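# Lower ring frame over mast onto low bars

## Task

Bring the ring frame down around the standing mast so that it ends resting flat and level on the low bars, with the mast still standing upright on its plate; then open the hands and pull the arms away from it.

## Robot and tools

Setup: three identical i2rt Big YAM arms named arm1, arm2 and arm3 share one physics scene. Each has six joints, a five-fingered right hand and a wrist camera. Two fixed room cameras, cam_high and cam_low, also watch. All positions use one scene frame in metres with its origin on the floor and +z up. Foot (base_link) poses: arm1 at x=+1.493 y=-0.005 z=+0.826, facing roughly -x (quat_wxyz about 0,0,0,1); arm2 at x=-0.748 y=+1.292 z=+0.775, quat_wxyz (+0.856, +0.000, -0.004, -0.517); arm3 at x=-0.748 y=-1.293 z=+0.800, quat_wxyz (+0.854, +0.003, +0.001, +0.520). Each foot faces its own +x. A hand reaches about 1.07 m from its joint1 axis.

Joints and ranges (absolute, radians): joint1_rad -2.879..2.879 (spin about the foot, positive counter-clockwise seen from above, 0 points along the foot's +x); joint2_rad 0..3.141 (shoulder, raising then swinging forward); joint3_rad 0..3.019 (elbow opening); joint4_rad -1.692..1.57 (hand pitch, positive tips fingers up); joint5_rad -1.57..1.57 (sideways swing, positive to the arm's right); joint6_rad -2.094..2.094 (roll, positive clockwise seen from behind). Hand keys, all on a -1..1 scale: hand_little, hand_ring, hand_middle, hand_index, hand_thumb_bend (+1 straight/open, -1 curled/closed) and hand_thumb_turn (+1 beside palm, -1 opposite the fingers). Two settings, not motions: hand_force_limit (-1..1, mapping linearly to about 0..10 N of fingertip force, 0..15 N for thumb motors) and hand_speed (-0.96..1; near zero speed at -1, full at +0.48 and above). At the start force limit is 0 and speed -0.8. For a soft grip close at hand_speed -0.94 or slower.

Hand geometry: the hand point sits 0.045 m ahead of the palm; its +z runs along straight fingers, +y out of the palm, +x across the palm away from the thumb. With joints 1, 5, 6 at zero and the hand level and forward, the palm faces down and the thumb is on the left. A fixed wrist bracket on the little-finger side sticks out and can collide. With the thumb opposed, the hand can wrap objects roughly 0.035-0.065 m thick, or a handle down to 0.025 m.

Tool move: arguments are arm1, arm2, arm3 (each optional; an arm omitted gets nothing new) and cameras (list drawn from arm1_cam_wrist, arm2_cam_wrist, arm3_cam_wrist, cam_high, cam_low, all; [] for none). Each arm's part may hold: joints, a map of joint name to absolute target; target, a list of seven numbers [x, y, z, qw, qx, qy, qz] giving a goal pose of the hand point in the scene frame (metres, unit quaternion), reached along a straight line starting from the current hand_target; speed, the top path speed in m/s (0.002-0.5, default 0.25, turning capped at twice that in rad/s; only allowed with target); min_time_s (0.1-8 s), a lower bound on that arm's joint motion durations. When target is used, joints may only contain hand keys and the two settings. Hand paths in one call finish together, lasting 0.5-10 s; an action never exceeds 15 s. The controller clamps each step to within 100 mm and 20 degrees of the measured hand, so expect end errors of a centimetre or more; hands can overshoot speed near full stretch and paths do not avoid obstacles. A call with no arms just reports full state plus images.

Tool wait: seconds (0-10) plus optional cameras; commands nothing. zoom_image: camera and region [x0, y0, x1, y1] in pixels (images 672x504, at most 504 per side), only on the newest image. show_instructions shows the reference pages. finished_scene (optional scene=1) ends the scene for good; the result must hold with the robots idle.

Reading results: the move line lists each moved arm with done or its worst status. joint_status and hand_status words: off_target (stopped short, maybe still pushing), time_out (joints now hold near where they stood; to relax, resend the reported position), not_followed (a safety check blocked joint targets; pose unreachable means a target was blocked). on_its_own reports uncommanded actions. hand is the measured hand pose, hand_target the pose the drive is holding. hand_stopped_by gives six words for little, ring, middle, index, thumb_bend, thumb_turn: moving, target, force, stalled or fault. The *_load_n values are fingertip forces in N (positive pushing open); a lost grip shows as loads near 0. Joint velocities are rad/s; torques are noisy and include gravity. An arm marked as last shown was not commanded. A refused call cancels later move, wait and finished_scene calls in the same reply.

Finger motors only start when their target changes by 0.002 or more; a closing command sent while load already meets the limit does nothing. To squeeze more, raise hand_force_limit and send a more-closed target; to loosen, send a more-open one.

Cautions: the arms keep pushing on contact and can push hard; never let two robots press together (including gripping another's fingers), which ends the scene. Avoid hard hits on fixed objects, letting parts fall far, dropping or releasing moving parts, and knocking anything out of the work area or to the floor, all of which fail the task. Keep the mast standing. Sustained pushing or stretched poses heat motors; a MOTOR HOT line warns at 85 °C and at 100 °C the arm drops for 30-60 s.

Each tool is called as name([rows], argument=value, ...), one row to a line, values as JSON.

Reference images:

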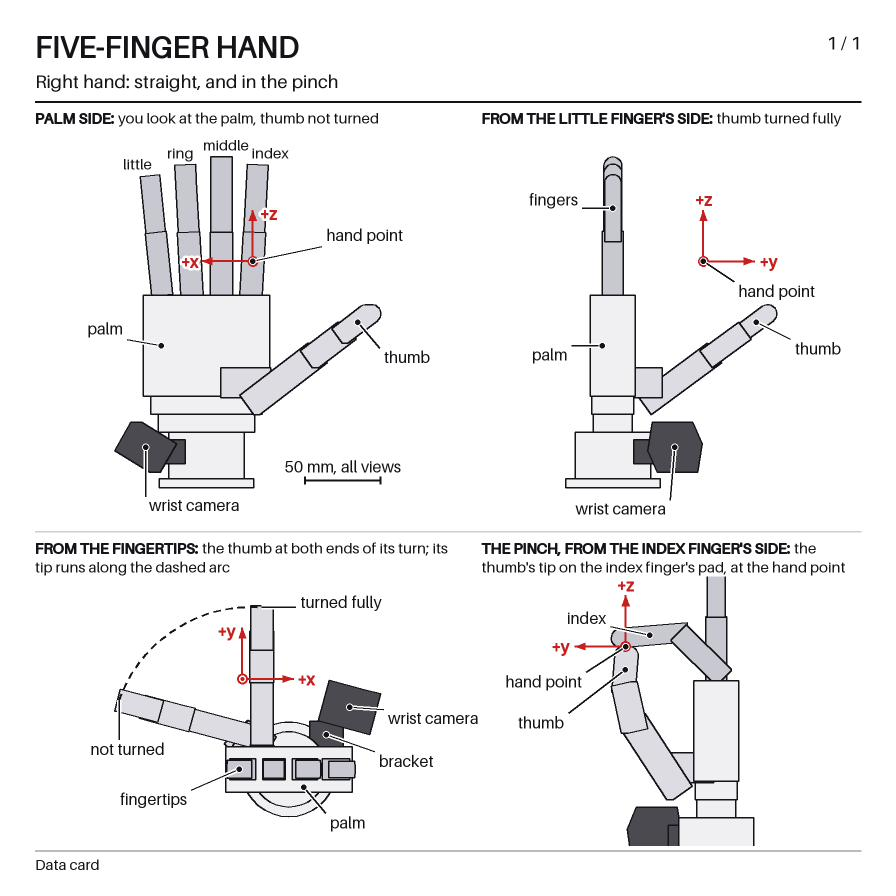

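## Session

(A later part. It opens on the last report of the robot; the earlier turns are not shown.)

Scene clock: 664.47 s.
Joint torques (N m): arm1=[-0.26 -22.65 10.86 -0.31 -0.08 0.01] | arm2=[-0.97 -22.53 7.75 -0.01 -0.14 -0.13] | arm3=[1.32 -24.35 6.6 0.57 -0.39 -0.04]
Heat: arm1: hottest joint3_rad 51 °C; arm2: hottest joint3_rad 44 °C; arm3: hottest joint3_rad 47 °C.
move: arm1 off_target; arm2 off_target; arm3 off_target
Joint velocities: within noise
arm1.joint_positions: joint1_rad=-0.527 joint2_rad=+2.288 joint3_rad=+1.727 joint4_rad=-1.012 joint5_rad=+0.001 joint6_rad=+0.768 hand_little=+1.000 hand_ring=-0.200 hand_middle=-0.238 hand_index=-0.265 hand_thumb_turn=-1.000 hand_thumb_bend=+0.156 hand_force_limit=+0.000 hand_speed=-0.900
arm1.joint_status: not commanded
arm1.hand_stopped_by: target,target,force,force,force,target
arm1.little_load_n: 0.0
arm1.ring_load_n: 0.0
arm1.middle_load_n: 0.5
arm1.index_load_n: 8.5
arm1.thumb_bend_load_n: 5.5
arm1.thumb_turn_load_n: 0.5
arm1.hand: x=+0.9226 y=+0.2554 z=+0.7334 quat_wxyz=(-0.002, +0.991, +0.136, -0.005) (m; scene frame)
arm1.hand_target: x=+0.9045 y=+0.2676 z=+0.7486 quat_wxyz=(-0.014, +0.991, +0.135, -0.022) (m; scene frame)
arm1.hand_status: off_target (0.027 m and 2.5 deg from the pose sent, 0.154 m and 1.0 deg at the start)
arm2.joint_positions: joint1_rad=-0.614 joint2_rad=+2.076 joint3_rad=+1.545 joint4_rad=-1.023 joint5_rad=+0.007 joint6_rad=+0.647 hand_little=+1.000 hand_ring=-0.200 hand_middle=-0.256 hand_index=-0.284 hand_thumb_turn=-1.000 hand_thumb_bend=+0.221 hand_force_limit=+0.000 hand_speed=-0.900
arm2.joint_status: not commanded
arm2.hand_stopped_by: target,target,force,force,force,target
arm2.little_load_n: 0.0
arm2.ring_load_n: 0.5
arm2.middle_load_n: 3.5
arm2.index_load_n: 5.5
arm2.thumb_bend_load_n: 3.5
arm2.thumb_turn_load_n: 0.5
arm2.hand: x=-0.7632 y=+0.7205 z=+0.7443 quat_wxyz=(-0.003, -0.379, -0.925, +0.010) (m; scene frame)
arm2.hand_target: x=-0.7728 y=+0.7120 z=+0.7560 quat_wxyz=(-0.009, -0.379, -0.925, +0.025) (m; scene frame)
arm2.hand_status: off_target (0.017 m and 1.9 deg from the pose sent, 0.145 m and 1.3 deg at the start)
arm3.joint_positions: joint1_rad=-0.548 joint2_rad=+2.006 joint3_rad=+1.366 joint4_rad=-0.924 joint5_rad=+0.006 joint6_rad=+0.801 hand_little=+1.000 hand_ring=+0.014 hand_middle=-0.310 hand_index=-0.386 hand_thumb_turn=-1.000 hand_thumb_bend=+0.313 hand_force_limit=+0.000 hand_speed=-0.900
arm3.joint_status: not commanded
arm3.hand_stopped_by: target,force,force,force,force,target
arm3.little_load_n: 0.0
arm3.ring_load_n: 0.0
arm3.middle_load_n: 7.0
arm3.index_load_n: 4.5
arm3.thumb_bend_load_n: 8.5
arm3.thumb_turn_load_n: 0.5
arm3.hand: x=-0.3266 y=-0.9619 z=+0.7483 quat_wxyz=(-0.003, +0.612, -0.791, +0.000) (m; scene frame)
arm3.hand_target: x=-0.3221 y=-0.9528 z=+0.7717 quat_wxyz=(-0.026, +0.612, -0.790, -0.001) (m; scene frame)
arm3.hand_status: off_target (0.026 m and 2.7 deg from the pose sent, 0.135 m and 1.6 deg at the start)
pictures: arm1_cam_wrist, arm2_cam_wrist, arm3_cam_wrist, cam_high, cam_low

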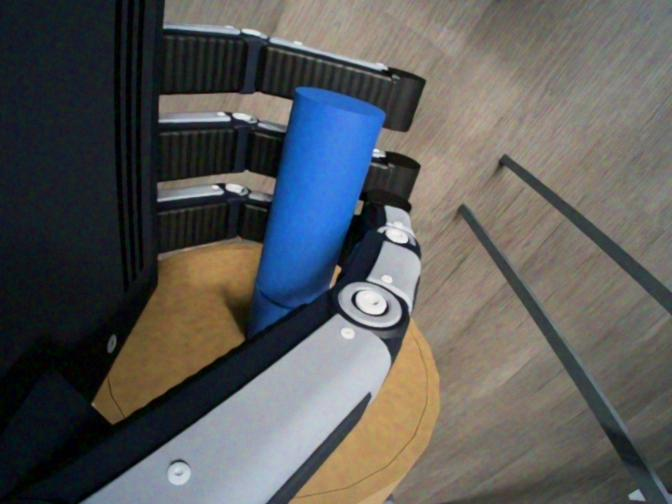

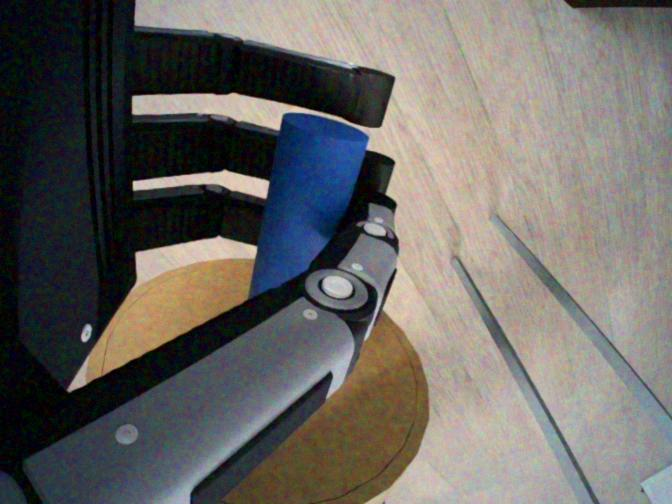

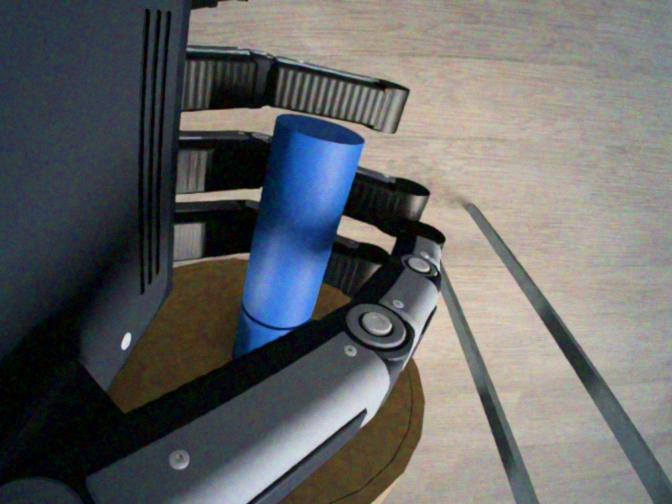

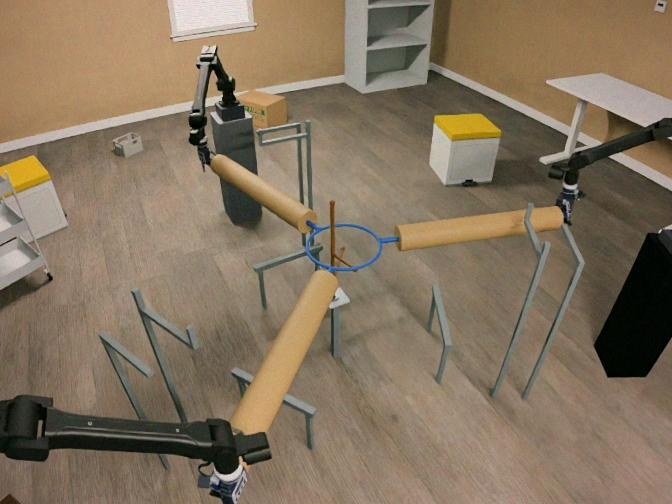

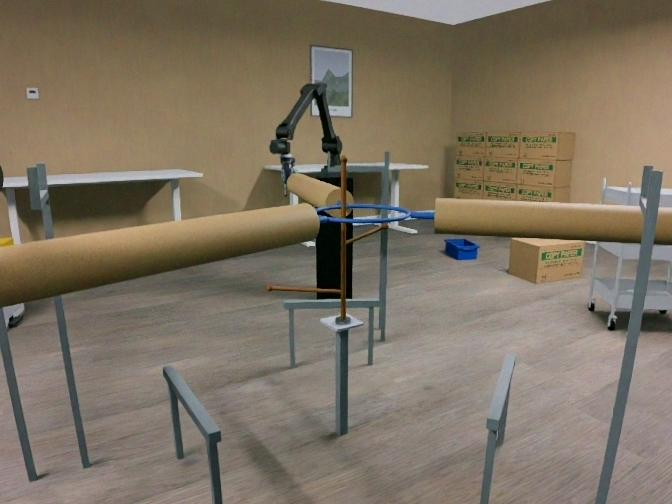

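move(arm1={"target": [0.9030, 0.2679, 0.606, -0.0141, 0.9906, 0.1349, -0.0221], "speed": 0.07}, arm2={"target": [-0.7727, 0.7108, 0.608, 0.0089, 0.3785, 0.9252, -0.0246], "speed": 0.07}, arm3={"target": [-0.3215, -0.9520, 0.629, -0.0262, 0.6120, -0.7904, -0.0004], "speed": 0.07}, cameras=["all"])

zoom_image(camera="cam_high", region=[250, 180, 410, 340])

zoom_image(camera="cam_low", region=[260, 150, 460, 350])

Scene clock: 677.37 s.
Joint torques (N m): arm1=[-0.32 -23.18 9.13 -0.23 -0.1 -0.01] | arm2=[-0.62 -23.36 6.32 0.05 -0.1 -0.1] | arm3=[1.08 -22.42 5.6 0.59 -0.3 -0.05]
Heat: arm1: hottest joint3_rad 49 °C; arm2: hottest joint3_rad 43 °C; arm3: hottest joint3_rad 46 °C.
move: arm1 off_target; arm2 off_target; arm3 off_target
Joint velocities: within noise
arm1.joint_positions: joint1_rad=-0.527 joint2_rad=+2.516 joint3_rad=+1.753 joint4_rad=-0.799 joint5_rad=+0.001 joint6_rad=+0.769 hand_little=+1.000 hand_ring=-0.200 hand_middle=-0.238 hand_index=-0.265 hand_thumb_turn=-1.000 hand_thumb_bend=+0.156 hand_force_limit=+0.000 hand_speed=-0.900
arm1.joint_status: not commanded
arm1.hand_stopped_by: target,target,force,force,force,target
arm1.little_load_n: 0.0
arm1.ring_load_n: 0.0
arm1.middle_load_n: 0.5
arm1.index_load_n: 8.5
arm1.thumb_bend_load_n: 5.5
arm1.thumb_turn_load_n: 0.5
arm1.hand: x=+0.9196 y=+0.2567 z=+0.5977 quat_wxyz=(-0.005, +0.991, +0.135, -0.008) (m; scene frame)
arm1.hand_target: x=+0.9036 y=+0.2676 z=+0.6064 quat_wxyz=(-0.014, +0.991, +0.135, -0.022) (m; scene frame)
arm1.hand_status: off_target (0.022 m and 1.9 deg from the pose sent, 0.130 m and 2.5 deg at the start)
arm2.joint_positions: joint1_rad=-0.618 joint2_rad=+2.308 joint3_rad=+1.504 joint4_rad=-0.746 joint5_rad=+0.006 joint6_rad=+0.643 hand_little=+1.000 hand_ring=-0.200 hand_middle=-0.256 hand_index=-0.284 hand_thumb_turn=-1.000 hand_thumb_bend=+0.221 hand_force_limit=+0.000 hand_speed=-0.900
arm2.joint_status: not commanded
arm2.hand_stopped_by: target,target,force,force,force,target
arm2.little_load_n: 0.0
arm2.ring_load_n: 0.0
arm2.middle_load_n: 3.5
arm2.index_load_n: 5.5
arm2.thumb_bend_load_n: 3.0
arm2.thumb_turn_load_n: 0.5
arm2.hand: x=-0.7638 y=+0.7209 z=+0.5987 quat_wxyz=(-0.004, -0.379, -0.925, +0.012) (m; scene frame)
arm2.hand_target: x=-0.7727 y=+0.7110 z=+0.6080 quat_wxyz=(-0.009, -0.379, -0.925, +0.025) (m; scene frame)
arm2.hand_status: off_target (0.016 m and 1.6 deg from the pose sent, 0.137 m and 1.8 deg at the start)
arm3.joint_positions: joint1_rad=-0.545 joint2_rad=+2.226 joint3_rad=+1.327 joint4_rad=-0.638 joint5_rad=+0.004 joint6_rad=+0.803 hand_little=+1.000 hand_ring=+0.014 hand_middle=-0.310 hand_index=-0.386 hand_thumb_turn=-1.000 hand_thumb_bend=+0.313 hand_force_limit=+0.000 hand_speed=-0.900
arm3.joint_status: not commanded
arm3.hand_stopped_by: target,force,force,force,force,target
arm3.little_load_n: 0.0
arm3.ring_load_n: 0.0
arm3.middle_load_n: 7.0
arm3.index_load_n: 4.5
arm3.thumb_bend_load_n: 8.5
arm3.thumb_turn_load_n: 0.5
arm3.hand: x=-0.3266 y=-0.9592 z=+0.6211 quat_wxyz=(-0.016, +0.612, -0.791, +0.001) (m; scene frame)
arm3.hand_target: x=-0.3215 y=-0.9520 z=+0.6291 quat_wxyz=(-0.026, +0.612, -0.790, +0.000) (m; scene frame)
arm3.hand_status: off_target (0.012 m and 1.2 deg from the pose sent, 0.120 m and 2.7 deg at the start)
pictures: arm1_cam_wrist, arm2_cam_wrist, arm3_cam_wrist, cam_high, cam_low

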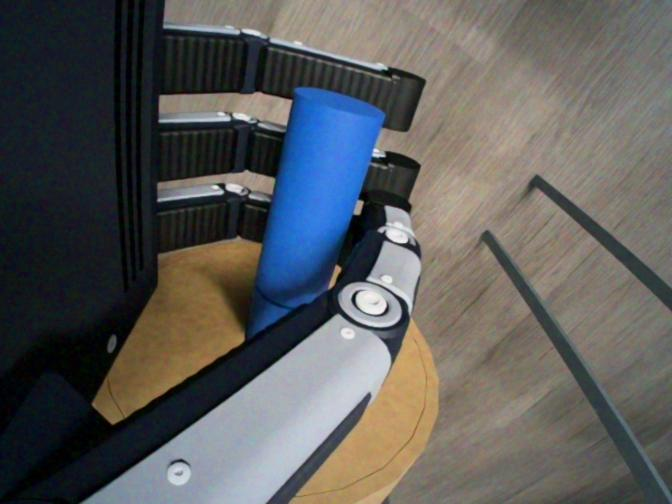

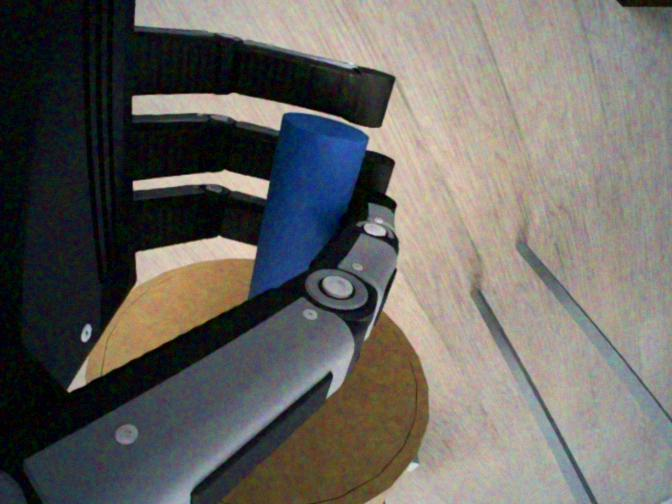

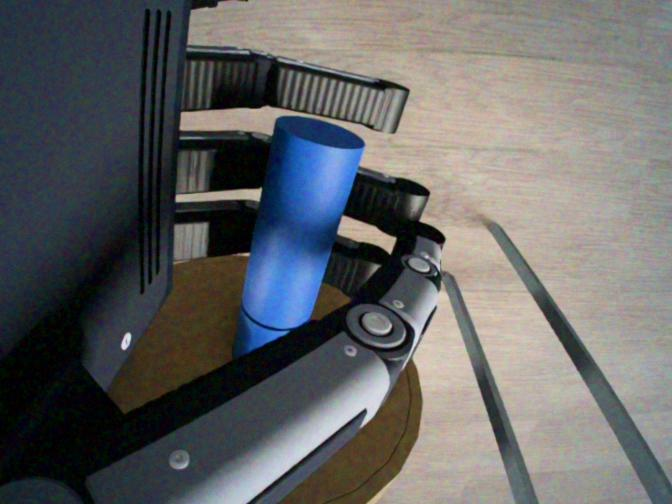

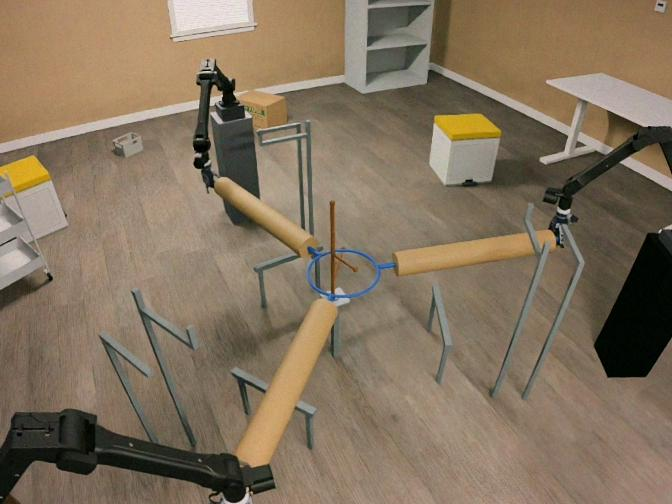

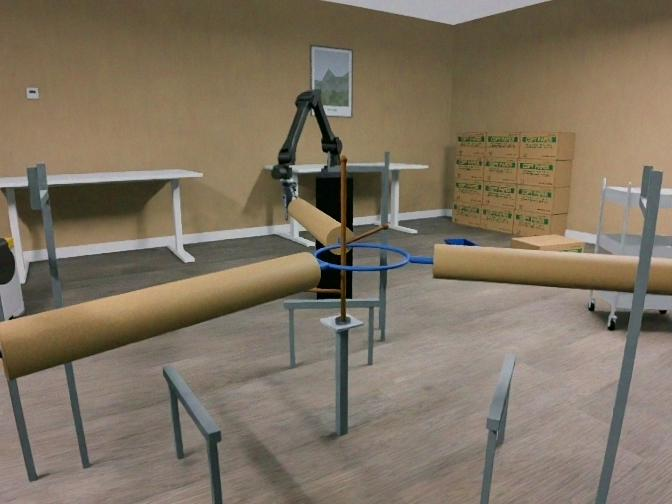

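Scaled by 3.150 from the camera's 672x504 image, which has a finer 960x720 frame.

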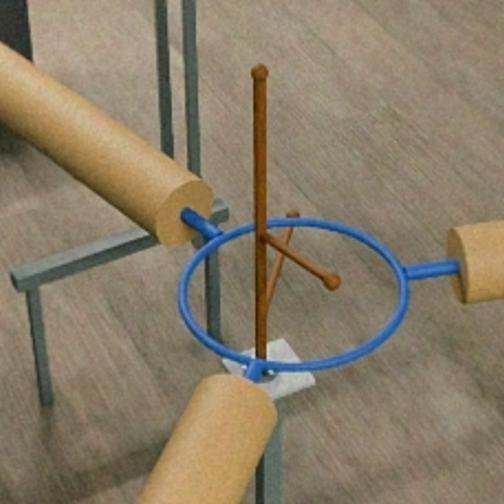

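Scaled by 2.520 from the camera's 672x504 image, which has a finer 960x720 frame.

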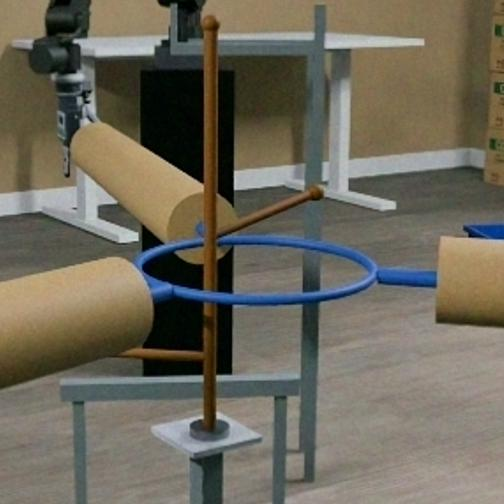

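move(arm1={"target": [1.0518, 0.2260, 0.581, -0.0152, 0.9906, 0.1349, -0.0214], "speed": 0.07}, arm2={"target": [-0.6180, 0.6700, 0.590, 0.0145, 0.3785, 0.9252, -0.0218], "speed": 0.07}, arm3={"target": [-0.1724, -1.0000, 0.603, -0.0258, 0.6120, -0.7904, 0.0048], "speed": 0.07}, cameras=["all"])

zoom_image(camera="cam_high", region=[270, 190, 410, 330])

zoom_image(camera="cam_low", region=[240, 190, 400, 350])

Scene clock: 697.60 s.
Joint torques (N m): arm1=[-1.32 -22.42 3.23 -0.09 -0.1 -0.18] | arm2=[-0.09 -24.12 8.9 -0.81 -0.07 0.02] | arm3=[-0.5 -26.17 9.57 -0.25 -0.14 -0.29]
Heat: arm1: hottest joint3_rad 48 °C; arm2: hottest joint3_rad 41 °C; arm3: hottest joint3_rad 43 °C.
move: arm1 off_target; arm2 off_target; arm3 off_target
Joint velocities: within noise
arm1.joint_positions: joint1_rad=-0.591 joint2_rad=+2.377 joint3_rad=+1.242 joint4_rad=-0.432 joint5_rad=+0.001 joint6_rad=+0.708 hand_little=+1.000 hand_ring=-0.200 hand_middle=-0.238 hand_index=-0.265 hand_thumb_turn=-1.000 hand_thumb_bend=+0.156 hand_force_limit=+0.000 hand_speed=-0.900
arm1.joint_status: not commanded
arm1.hand_stopped_by: target,target,force,force,force,target
arm1.little_load_n: 0.0
arm1.ring_load_n: 0.0
arm1.middle_load_n: 0.5
arm1.index_load_n: 8.5
arm1.thumb_bend_load_n: 5.5
arm1.thumb_turn_load_n: 0.5
arm1.hand: x=+1.0588 y=+0.2119 z=+0.5607 quat_wxyz=(-0.004, +0.991, +0.134, -0.006) (m; scene frame)
arm1.hand_target: x=+1.0520 y=+0.2259 z=+0.5804 quat_wxyz=(-0.016, +0.991, +0.135, -0.021) (m; scene frame)
arm1.hand_status: off_target (0.026 m and 2.2 deg from the pose sent, 0.137 m and 1.9 deg at the start)
arm2.joint_positions: joint1_rad=-0.380 joint2_rad=+2.408 joint3_rad=+1.632 joint4_rad=-0.774 joint5_rad=+0.003 joint6_rad=+0.878 hand_little=+1.000 hand_ring=-0.200 hand_middle=-0.256 hand_index=-0.284 hand_thumb_turn=-1.000 hand_thumb_bend=+0.221 hand_force_limit=+0.000 hand_speed=-0.900
arm2.joint_status: not commanded
arm2.hand_stopped_by: target,target,force,force,force,target
arm2.little_load_n: 0.0
arm2.ring_load_n: 0.0
arm2.middle_load_n: 3.5
arm2.index_load_n: 5.5
arm2.thumb_bend_load_n: 3.0
arm2.thumb_turn_load_n: 0.5
arm2.hand: x=-0.6185 y=+0.6896 z=+0.5762 quat_wxyz=(-0.008, -0.377, -0.926, +0.010) (m; scene frame)
arm2.hand_target: x=-0.6181 y=+0.6705 z=+0.5905 quat_wxyz=(-0.015, -0.378, -0.925, +0.022) (m; scene frame)
arm2.hand_status: off_target (0.024 m and 1.5 deg from the pose sent, 0.155 m and 1.7 deg at the start)
arm3.joint_positions: joint1_rad=-0.702 joint2_rad=+2.477 joint3_rad=+1.749 joint4_rad=-0.820 joint5_rad=+0.002 joint6_rad=+0.652 hand_little=+1.000 hand_ring=+0.014 hand_middle=-0.310 hand_index=-0.386 hand_thumb_turn=-1.000 hand_thumb_bend=+0.313 hand_force_limit=+0.000 hand_speed=-0.900
arm3.joint_status: not commanded
arm3.hand_stopped_by: target,force,force,force,force,target
arm3.little_load_n: 0.0
arm3.ring_load_n: 0.0
arm3.middle_load_n: 7.0
arm3.index_load_n: 4.5
arm3.thumb_bend_load_n: 8.5
arm3.thumb_turn_load_n: 0.5
arm3.hand: x=-0.1953 y=-0.9976 z=+0.5864 quat_wxyz=(-0.010, +0.610, -0.793, +0.001) (m; scene frame)
arm3.hand_target: x=-0.1730 y=-1.0004 z=+0.6033 quat_wxyz=(-0.026, +0.612, -0.791, +0.005) (m; scene frame)
arm3.hand_status: off_target (0.028 m and 1.9 deg from the pose sent, 0.161 m and 1.2 deg at the start)
pictures: arm1_cam_wrist, arm2_cam_wrist, arm3_cam_wrist, cam_high, cam_low

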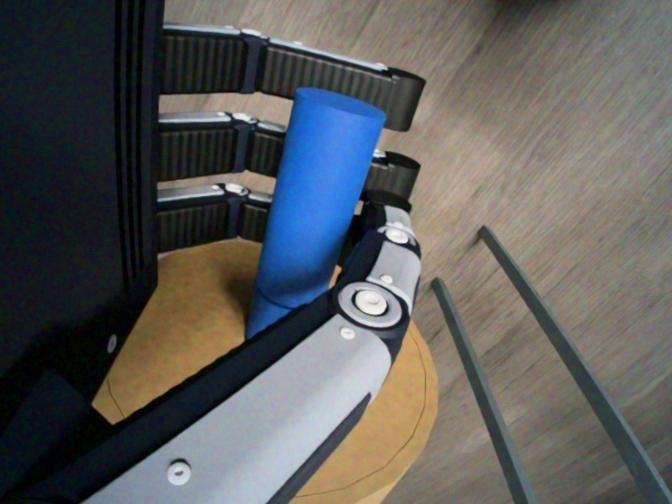

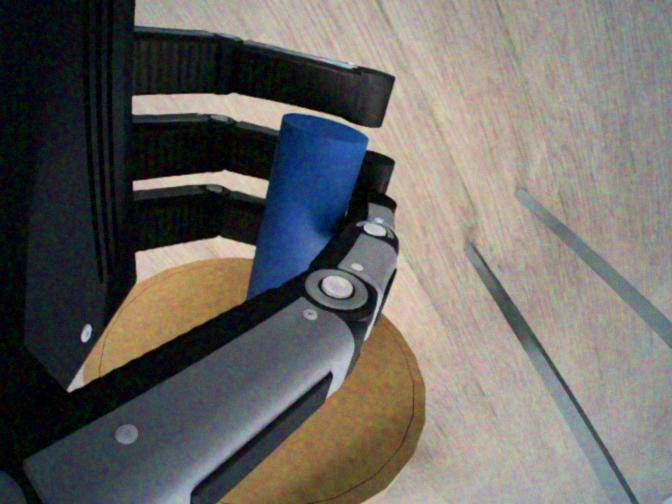

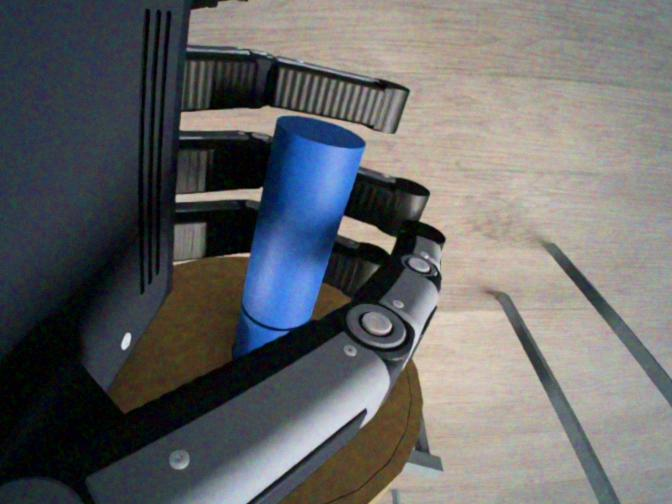

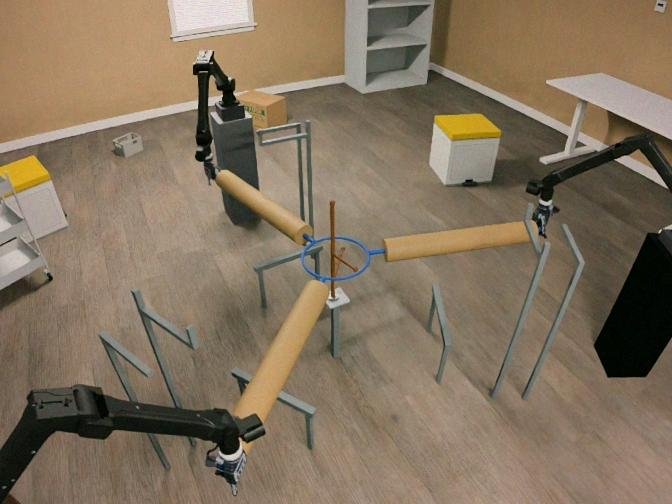

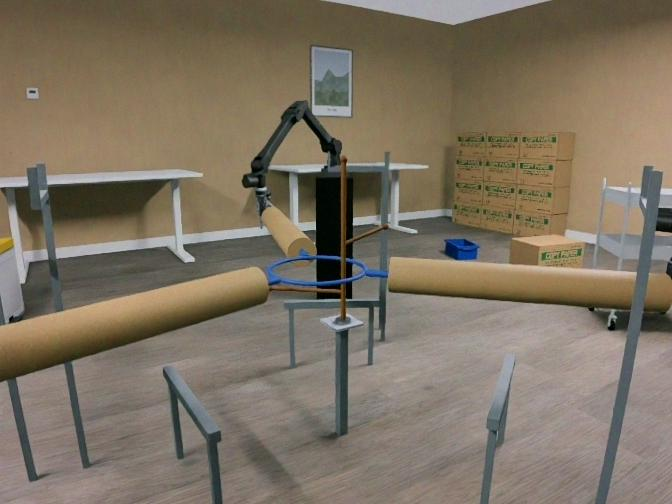

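Scaled by 3.600 from the camera's 672x504 image, which has a finer 960x720 frame.

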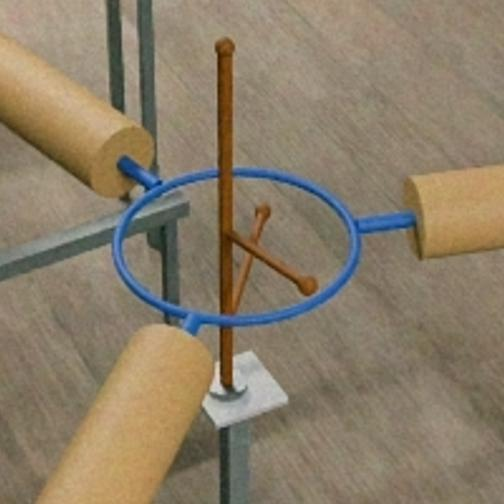

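Scaled by 3.150 from the camera's 672x504 image, which has a finer 960x720 frame.

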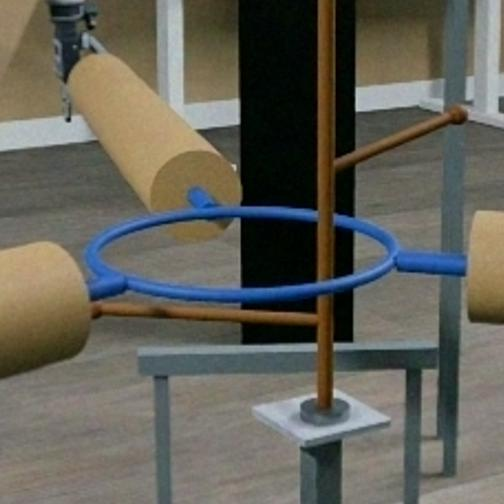

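move(arm1={"target": [1.0820, 0.1969, 0.563, -0.0142, 0.9906, 0.1349, -0.0220], "speed": 0.05}, arm2={"target": [-0.5881, 0.6415, 0.560, 0.0156, 0.3785, 0.9252, -0.0211], "speed": 0.05}, arm3={"target": [-0.1430, -1.0294, 0.576, -0.0255, 0.6120, -0.7904, 0.0060], "speed": 0.05}, cameras=["cam_high", "cam_low"])

zoom_image(camera="cam_high", region=[280, 200, 400, 320])

zoom_image(camera="cam_low", region=[240, 220, 380, 360])

Scene clock: 722.30 s.
Joint torques (N m): arm1=[-0.32 -20.78 2.11 -0.16 0.04 -0.02] | arm2=[0.15 -25.58 9.28 -0.8 -0.1 0.05] | arm3=[-0.62 -27.11 9.46 -0.42 -0.11 -0.3]
Heat: arm1: hottest joint3_rad 44 °C; arm2: hottest joint3_rad 40 °C; arm3: hottest joint2_rad 43 °C.
move: arm1 off_target; arm2 off_target; arm3 off_target
Joint velocities: within noise
arm1.joint_positions: joint1_rad=-0.591 joint2_rad=+2.369 joint3_rad=+1.128 joint4_rad=-0.313 joint5_rad=-0.005 joint6_rad=+0.708 hand_little=+1.000 hand_ring=-0.200 hand_middle=-0.238 hand_index=-0.265 hand_thumb_turn=-1.000 hand_thumb_bend=+0.156 hand_force_limit=+0.000 hand_speed=-0.900
arm1.joint_status: not commanded
arm1.hand_stopped_by: target,target,force,force,force,target
arm1.little_load_n: 0.0
arm1.ring_load_n: 0.0
arm1.middle_load_n: 0.5
arm1.index_load_n: 8.5
arm1.thumb_bend_load_n: 5.5
arm1.thumb_turn_load_n: 0.5
arm1.hand: x=+1.0877 y=+0.1910 z=+0.5477 quat_wxyz=(-0.006, +0.991, +0.134, -0.013) (m; scene frame)
arm1.hand_target: x=+1.0821 y=+0.1968 z=+0.5625 quat_wxyz=(-0.014, +0.991, +0.135, -0.022) (m; scene frame)
arm1.hand_status: off_target (0.017 m and 1.4 deg from the pose sent, 0.028 m and 2.2 deg at the start)
arm2.joint_positions: joint1_rad=-0.343 joint2_rad=+2.531 joint3_rad=+1.788 joint4_rad=-0.812 joint5_rad=+0.003 joint6_rad=+0.917 hand_little=+1.000 hand_ring=-0.200 hand_middle=-0.256 hand_index=-0.284 hand_thumb_turn=-1.000 hand_thumb_bend=+0.221 hand_force_limit=+0.000 hand_speed=-0.900
arm2.joint_status: not commanded
arm2.hand_stopped_by: target,target,force,force,force,target
arm2.little_load_n: 0.0
arm2.ring_load_n: 0.0
arm2.middle_load_n: 3.5
arm2.index_load_n: 5.5
arm2.thumb_bend_load_n: 3.5
arm2.thumb_turn_load_n: 0.5
arm2.hand: x=-0.5910 y=+0.6627 z=+0.5437 quat_wxyz=(-0.007, -0.378, -0.926, +0.008) (m; scene frame)
arm2.hand_target: x=-0.5884 y=+0.6422 z=+0.5605 quat_wxyz=(-0.016, -0.379, -0.925, +0.022) (m; scene frame)
arm2.hand_status: off_target (0.027 m and 1.8 deg from the pose sent, 0.059 m and 1.5 deg at the start)
arm3.joint_positions: joint1_rad=-0.755 joint2_rad=+2.563 joint3_rad=+1.852 joint4_rad=-0.829 joint5_rad=+0.001 joint6_rad=+0.600 hand_little=+1.000 hand_ring=+0.014 hand_middle=-0.310 hand_index=-0.386 hand_thumb_turn=-1.000 hand_thumb_bend=+0.313 hand_force_limit=+0.000 hand_speed=-0.900
arm3.joint_status: not commanded
arm3.hand_stopped_by: target,force,force,force,force,target
arm3.little_load_n: 0.0
arm3.ring_load_n: 0.0
arm3.middle_load_n: 7.0
arm3.index_load_n: 4.5
arm3.thumb_bend_load_n: 8.5
arm3.thumb_turn_load_n: 0.5
arm3.hand: x=-0.1635 y=-1.0229 z=+0.5607 quat_wxyz=(-0.014, +0.609, -0.793, +0.002) (m; scene frame)
arm3.hand_target: x=-0.1437 y=-1.0297 z=+0.5761 quat_wxyz=(-0.026, +0.612, -0.790, +0.007) (m; scene frame)
arm3.hand_status: off_target (0.026 m and 1.5 deg from the pose sent, 0.062 m and 1.9 deg at the start)
pictures: cam_high, cam_low

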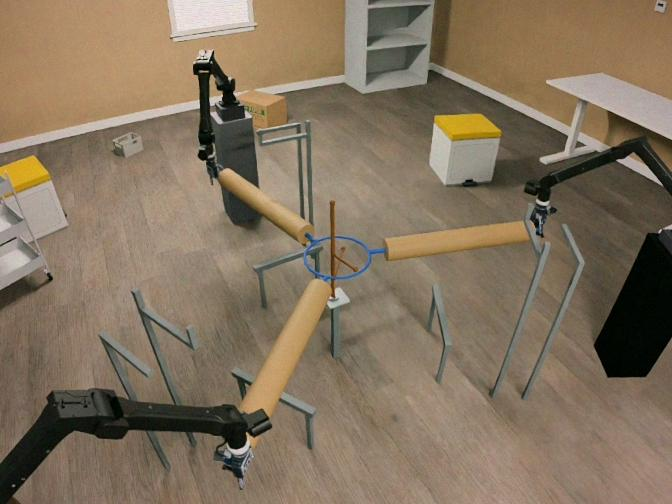

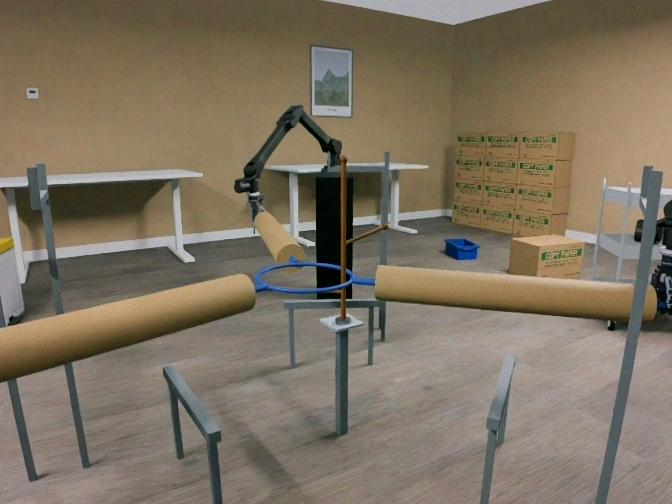

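Scaled by 4.200 from the camera's 672x504 image, which has a finer 960x720 frame.

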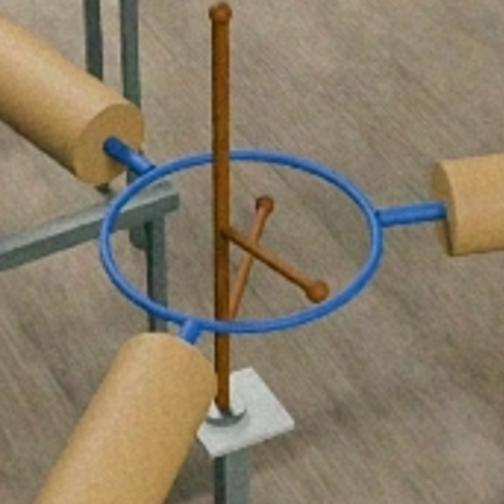

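Scaled by 3.600 from the camera's 672x504 image, which has a finer 960x720 frame.

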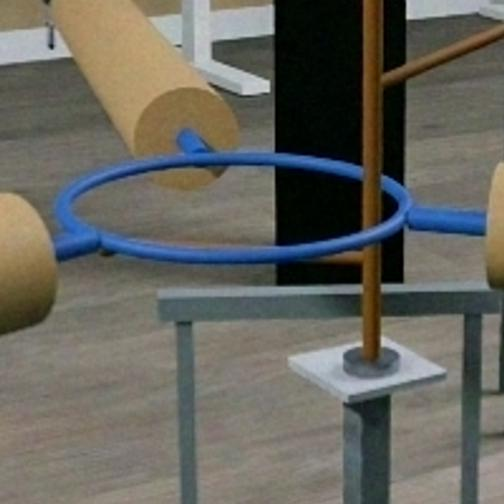

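move(arm1={"target": [1.0835, 0.1945, 0.450, -0.0142, 0.9906, 0.1349, -0.0220], "speed": 0.05}, arm2={"target": [-0.5870, 0.6395, 0.454, 0.0156, 0.3785, 0.9252, -0.0211], "speed": 0.05}, arm3={"target": [-0.1415, -1.0320, 0.468, -0.0255, 0.6120, -0.7904, 0.0060], "speed": 0.05}, cameras=["cam_high", "cam_low"])

zoom_image(camera="cam_high", region=[280, 210, 400, 330])

zoom_image(camera="cam_low", region=[240, 240, 380, 380])

Scene clock: 746.70 s.
Joint torques (N m): arm1=[-0.15 -17.73 2.76 0.01 0.04 -0.01] | arm2=[0.21 -25.88 8.36 -0.24 -0.17 0.02] | arm3=[-0.79 -27.46 8.77 0.32 0.03 -0.28]
Heat: arm1: hottest joint2_rad 41 °C; arm2: hottest joint3_rad 39 °C; arm3: hottest joint3_rad 44 °C.
move: arm1 done; arm2 off_target; arm3 off_target
Joint velocities: within noise
arm1.joint_positions: joint1_rad=-0.591 joint2_rad=+2.606 joint3_rad=+1.242 joint4_rad=-0.166 joint5_rad=-0.005 joint6_rad=+0.708 hand_little=+1.000 hand_ring=-0.200 hand_middle=-0.238 hand_index=-0.265 hand_thumb_turn=-1.000 hand_thumb_bend=+0.156 hand_force_limit=+0.000 hand_speed=-0.900
arm1.joint_status: not commanded
arm1.hand_stopped_by: target,target,force,force,force,target
arm1.little_load_n: 0.0
arm1.ring_load_n: 0.5
arm1.middle_load_n: 0.5
arm1.index_load_n: 8.5
arm1.thumb_bend_load_n: 5.5
arm1.thumb_turn_load_n: 0.0
arm1.hand: x=+1.0844 y=+0.1928 z=+0.4538 quat_wxyz=(-0.014, +0.991, +0.134, -0.022) (m; scene frame)
arm1.hand_target: x=+1.0836 y=+0.1945 z=+0.4500 quat_wxyz=(-0.014, +0.991, +0.135, -0.022) (m; scene frame)
arm1.hand_status: done (0.004 m and 0.1 deg from the pose sent, 0.098 m and 1.4 deg at the start)
arm2.joint_positions: joint1_rad=-0.342 joint2_rad=+2.746 joint3_rad=+1.912 joint4_rad=-0.731 joint5_rad=+0.006 joint6_rad=+0.919 hand_little=+1.000 hand_ring=-0.200 hand_middle=-0.256 hand_index=-0.284 hand_thumb_turn=-1.000 hand_thumb_bend=+0.221 hand_force_limit=+0.000 hand_speed=-0.900
arm2.joint_status: not commanded
arm2.hand_stopped_by: target,target,force,force,force,target
arm2.little_load_n: 0.0
arm2.ring_load_n: 0.0
arm2.middle_load_n: 3.5
arm2.index_load_n: 5.5
arm2.thumb_bend_load_n: 3.0
arm2.thumb_turn_load_n: 0.5
arm2.hand: x=-0.5904 y=+0.6634 z=+0.4410 quat_wxyz=(-0.003, -0.379, -0.925, +0.004) (m; scene frame)
arm2.hand_target: x=-0.5872 y=+0.6403 z=+0.4546 quat_wxyz=(-0.016, -0.378, -0.925, +0.021) (m; scene frame)
arm2.hand_status: off_target (0.027 m and 2.4 deg from the pose sent, 0.093 m and 1.8 deg at the start)
arm3.joint_positions: joint1_rad=-0.758 joint2_rad=+2.783 joint3_rad=+1.977 joint4_rad=-0.751 joint5_rad=-0.002 joint6_rad=+0.591 hand_little=+1.000 hand_ring=+0.014 hand_middle=-0.310 hand_index=-0.386 hand_thumb_turn=-1.000 hand_thumb_bend=+0.313 hand_force_limit=+0.000 hand_speed=-0.900
arm3.joint_status: not commanded
arm3.hand_stopped_by: target,force,force,force,force,target
arm3.little_load_n: 0.0
arm3.ring_load_n: 0.0
arm3.middle_load_n: 7.0
arm3.index_load_n: 4.0
arm3.thumb_bend_load_n: 8.5
arm3.thumb_turn_load_n: 0.5
arm3.hand: x=-0.1689 y=-1.0255 z=+0.4545 quat_wxyz=(-0.006, +0.612, -0.791, -0.002) (m; scene frame)
arm3.hand_target: x=-0.1421 y=-1.0326 z=+0.4686 quat_wxyz=(-0.026, +0.612, -0.791, +0.007) (m; scene frame)
arm3.hand_status: off_target (0.031 m and 2.4 deg from the pose sent, 0.096 m and 1.4 deg at the start)
pictures: cam_high, cam_low

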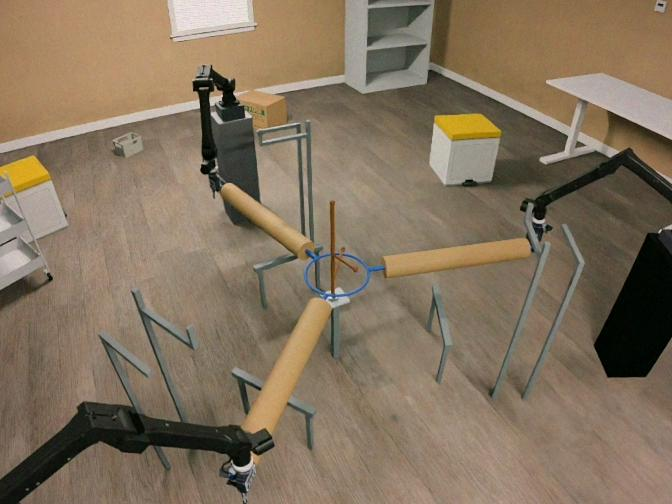

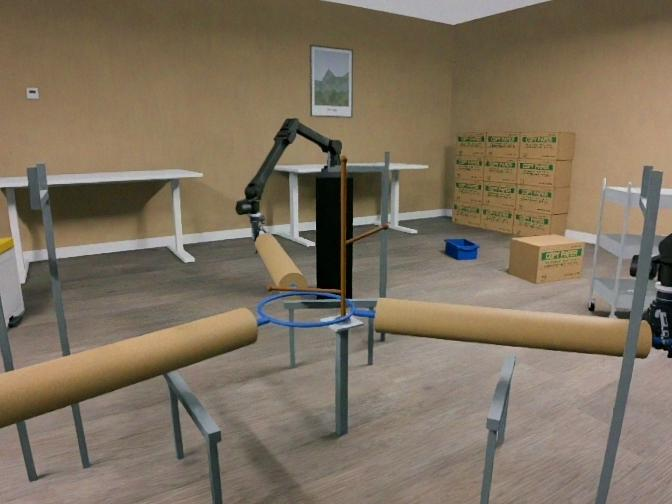

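Scaled by 4.200 from the camera's 672x504 image, which has a finer 960x720 frame.

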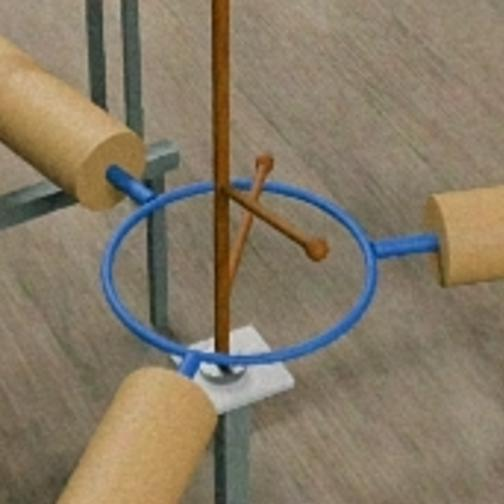

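Scaled by 3.600 from the camera's 672x504 image, which has a finer 960x720 frame.

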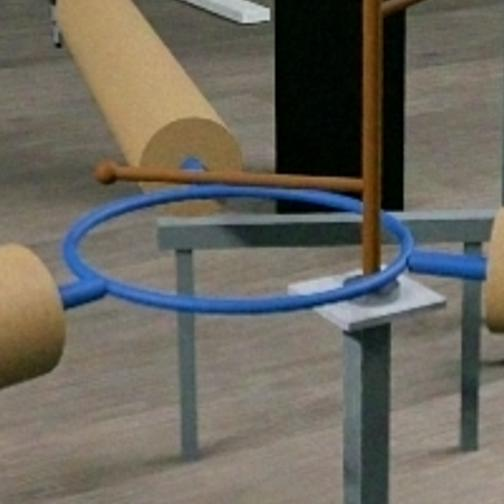

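move(arm1={"target": [1.0540, 0.1280, 0.452, -0.0056, 0.9965, 0.0828, -0.0139], "speed": 0.07}, arm2={"target": [-0.5620, 0.7530, 0.463, 0.0182, 0.4265, 0.9042, -0.0188], "speed": 0.07}, arm3={"target": [-0.2970, -0.9460, 0.476, -0.0262, 0.5698, -0.8214, -0.0011], "speed": 0.07}, cameras=["all"])

zoom_image(camera="cam_low", region=[240, 240, 400, 400])

Scene clock: 769.83 s.
Joint torques (N m): arm1=[0.38 -18.26 1.22 -0.24 -0.12 0.04] | arm2=[0.44 -26.58 2.69 -0.23 -0.23 -0.02] | arm3=[0.44 -26.99 3.15 0.59 0.05 -0.05]
Heat: arm1: hottest joint2_rad 39 °C; arm2: hottest joint2_rad 40 °C; arm3: hottest joint3_rad 43 °C.
move: arm1 done; arm2 off_target; arm3 off_target
Joint velocities: within noise
arm1.joint_positions: joint1_rad=-0.447 joint2_rad=+2.606 joint3_rad=+1.235 joint4_rad=-0.164 joint5_rad=+0.001 joint6_rad=+0.959 hand_little=+1.000 hand_ring=-0.200 hand_middle=-0.238 hand_index=-0.265 hand_thumb_turn=-1.000 hand_thumb_bend=+0.156 hand_force_limit=+0.000 hand_speed=-0.900
arm1.joint_status: not commanded
arm1.hand_stopped_by: target,target,force,force,force,target
arm1.little_load_n: 0.0
arm1.ring_load_n: 0.0
arm1.middle_load_n: 0.5
arm1.index_load_n: 8.5
arm1.thumb_bend_load_n: 5.5
arm1.thumb_turn_load_n: 0.5
arm1.hand: x=+1.0475 y=+0.1351 z=+0.4539 quat_wxyz=(-0.011, +0.996, +0.081, -0.021) (m; scene frame)
arm1.hand_target: x=+1.0540 y=+0.1281 z=+0.4521 quat_wxyz=(-0.006, +0.996, +0.083, -0.014) (m; scene frame)
arm1.hand_status: done (0.010 m and 1.0 deg from the pose sent, 0.072 m and 6.1 deg at the start)
arm2.joint_positions: joint1_rad=-0.279 joint2_rad=+2.591 joint3_rad=+1.470 joint4_rad=-0.440 joint5_rad=+0.006 joint6_rad=+1.096 hand_little=+1.000 hand_ring=-0.200 hand_middle=-0.256 hand_index=-0.284 hand_thumb_turn=-1.000 hand_thumb_bend=+0.221 hand_force_limit=+0.000 hand_speed=-0.900
arm2.joint_status: not commanded
arm2.hand_stopped_by: target,target,force,force,force,target
arm2.little_load_n: 0.0
arm2.ring_load_n: 0.0
arm2.middle_load_n: 3.5
arm2.index_load_n: 5.5
arm2.thumb_bend_load_n: 3.0
arm2.thumb_turn_load_n: 0.5
arm2.hand: x=-0.5692 y=+0.7672 z=+0.4368 quat_wxyz=(-0.005, -0.431, -0.902, +0.006) (m; scene frame)
arm2.hand_target: x=-0.5621 y=+0.7533 z=+0.4621 quat_wxyz=(-0.018, -0.426, -0.904, +0.019) (m; scene frame)
arm2.hand_status: off_target (0.031 m and 2.2 deg from the pose sent, 0.097 m and 6.4 deg at the start)
arm3.joint_positions: joint1_rad=-0.554 joint2_rad=+2.616 joint3_rad=+1.517 joint4_rad=-0.459 joint5_rad=-0.004 joint6_rad=+0.887 hand_little=+1.000 hand_ring=+0.014 hand_middle=-0.310 hand_index=-0.386 hand_thumb_turn=-1.000 hand_thumb_bend=+0.313 hand_force_limit=+0.000 hand_speed=-0.900
arm3.joint_status: not commanded
arm3.hand_stopped_by: target,force,force,force,force,target
arm3.little_load_n: 0.0
arm3.ring_load_n: 0.0
arm3.middle_load_n: 7.0
arm3.index_load_n: 4.0
arm3.thumb_bend_load_n: 8.0
arm3.thumb_turn_load_n: 0.0
arm3.hand: x=-0.3151 y=-0.9535 z=+0.4530 quat_wxyz=(-0.006, +0.575, -0.818, -0.004) (m; scene frame)
arm3.hand_target: x=-0.2972 y=-0.9461 z=+0.4756 quat_wxyz=(-0.026, +0.570, -0.821, -0.001) (m; scene frame)
arm3.hand_status: off_target (0.030 m and 2.5 deg from the pose sent, 0.152 m and 6.4 deg at the start)
pictures: arm1_cam_wrist, arm2_cam_wrist, arm3_cam_wrist, cam_high, cam_low

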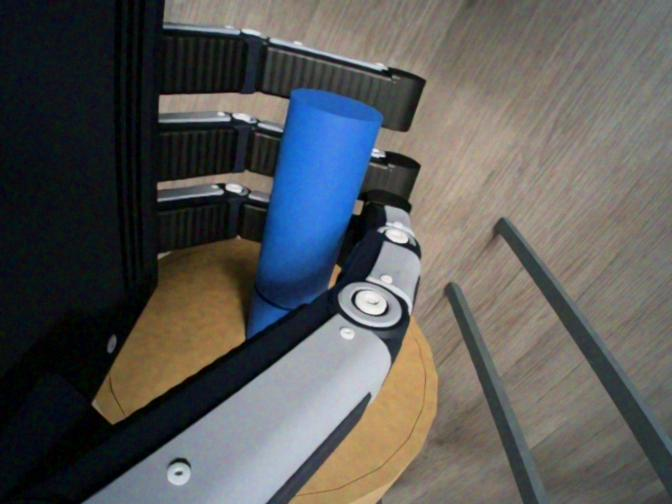

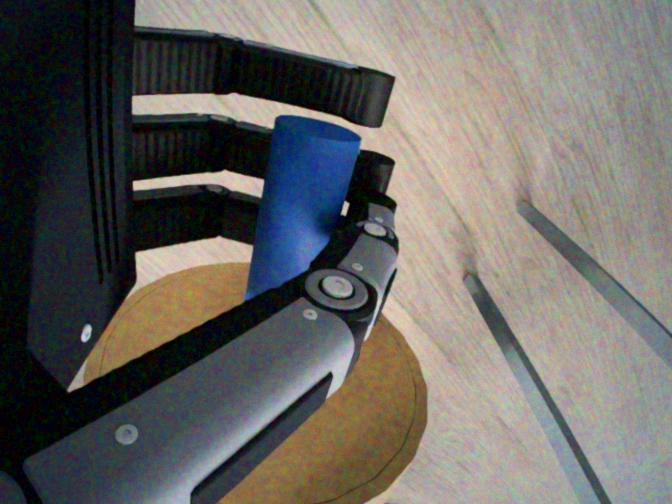

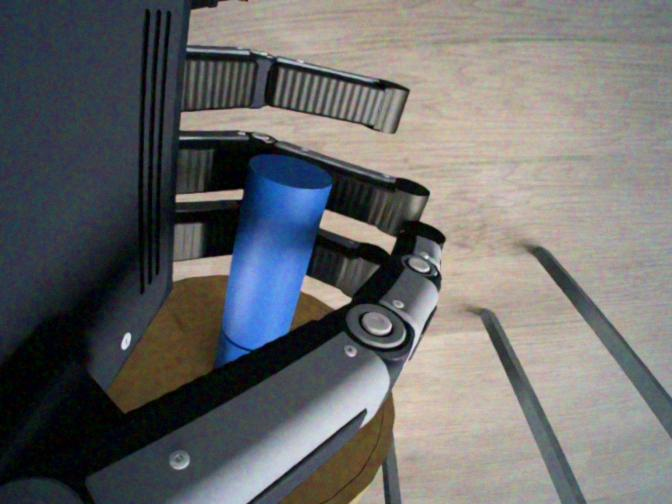

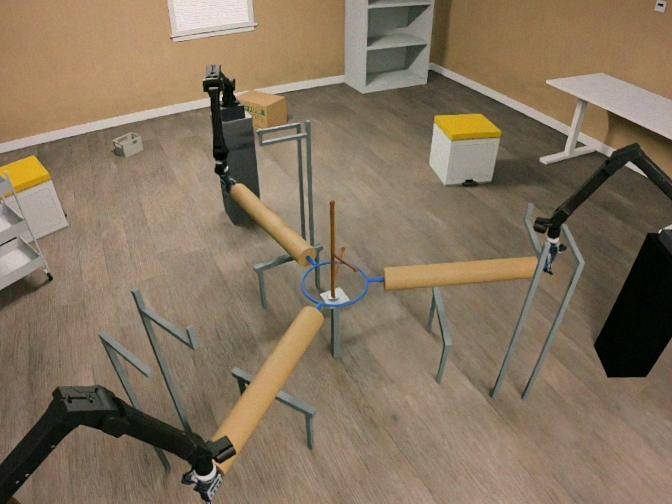

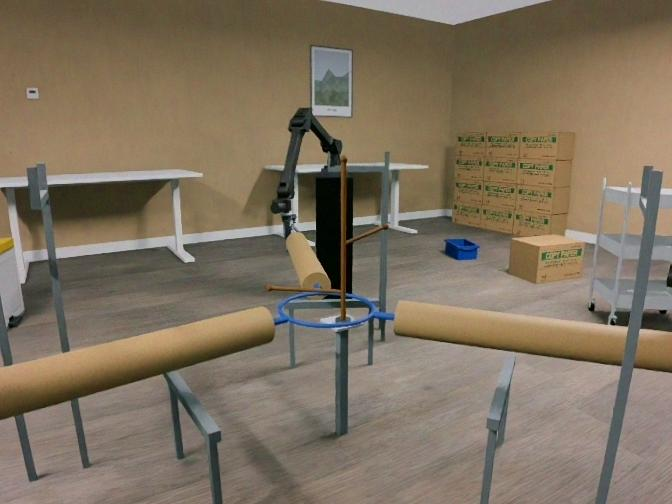

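Scaled by 3.150 from the camera's 672x504 image, which has a finer 960x720 frame.

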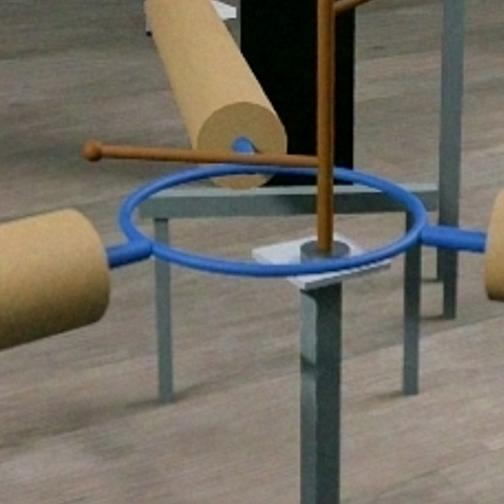

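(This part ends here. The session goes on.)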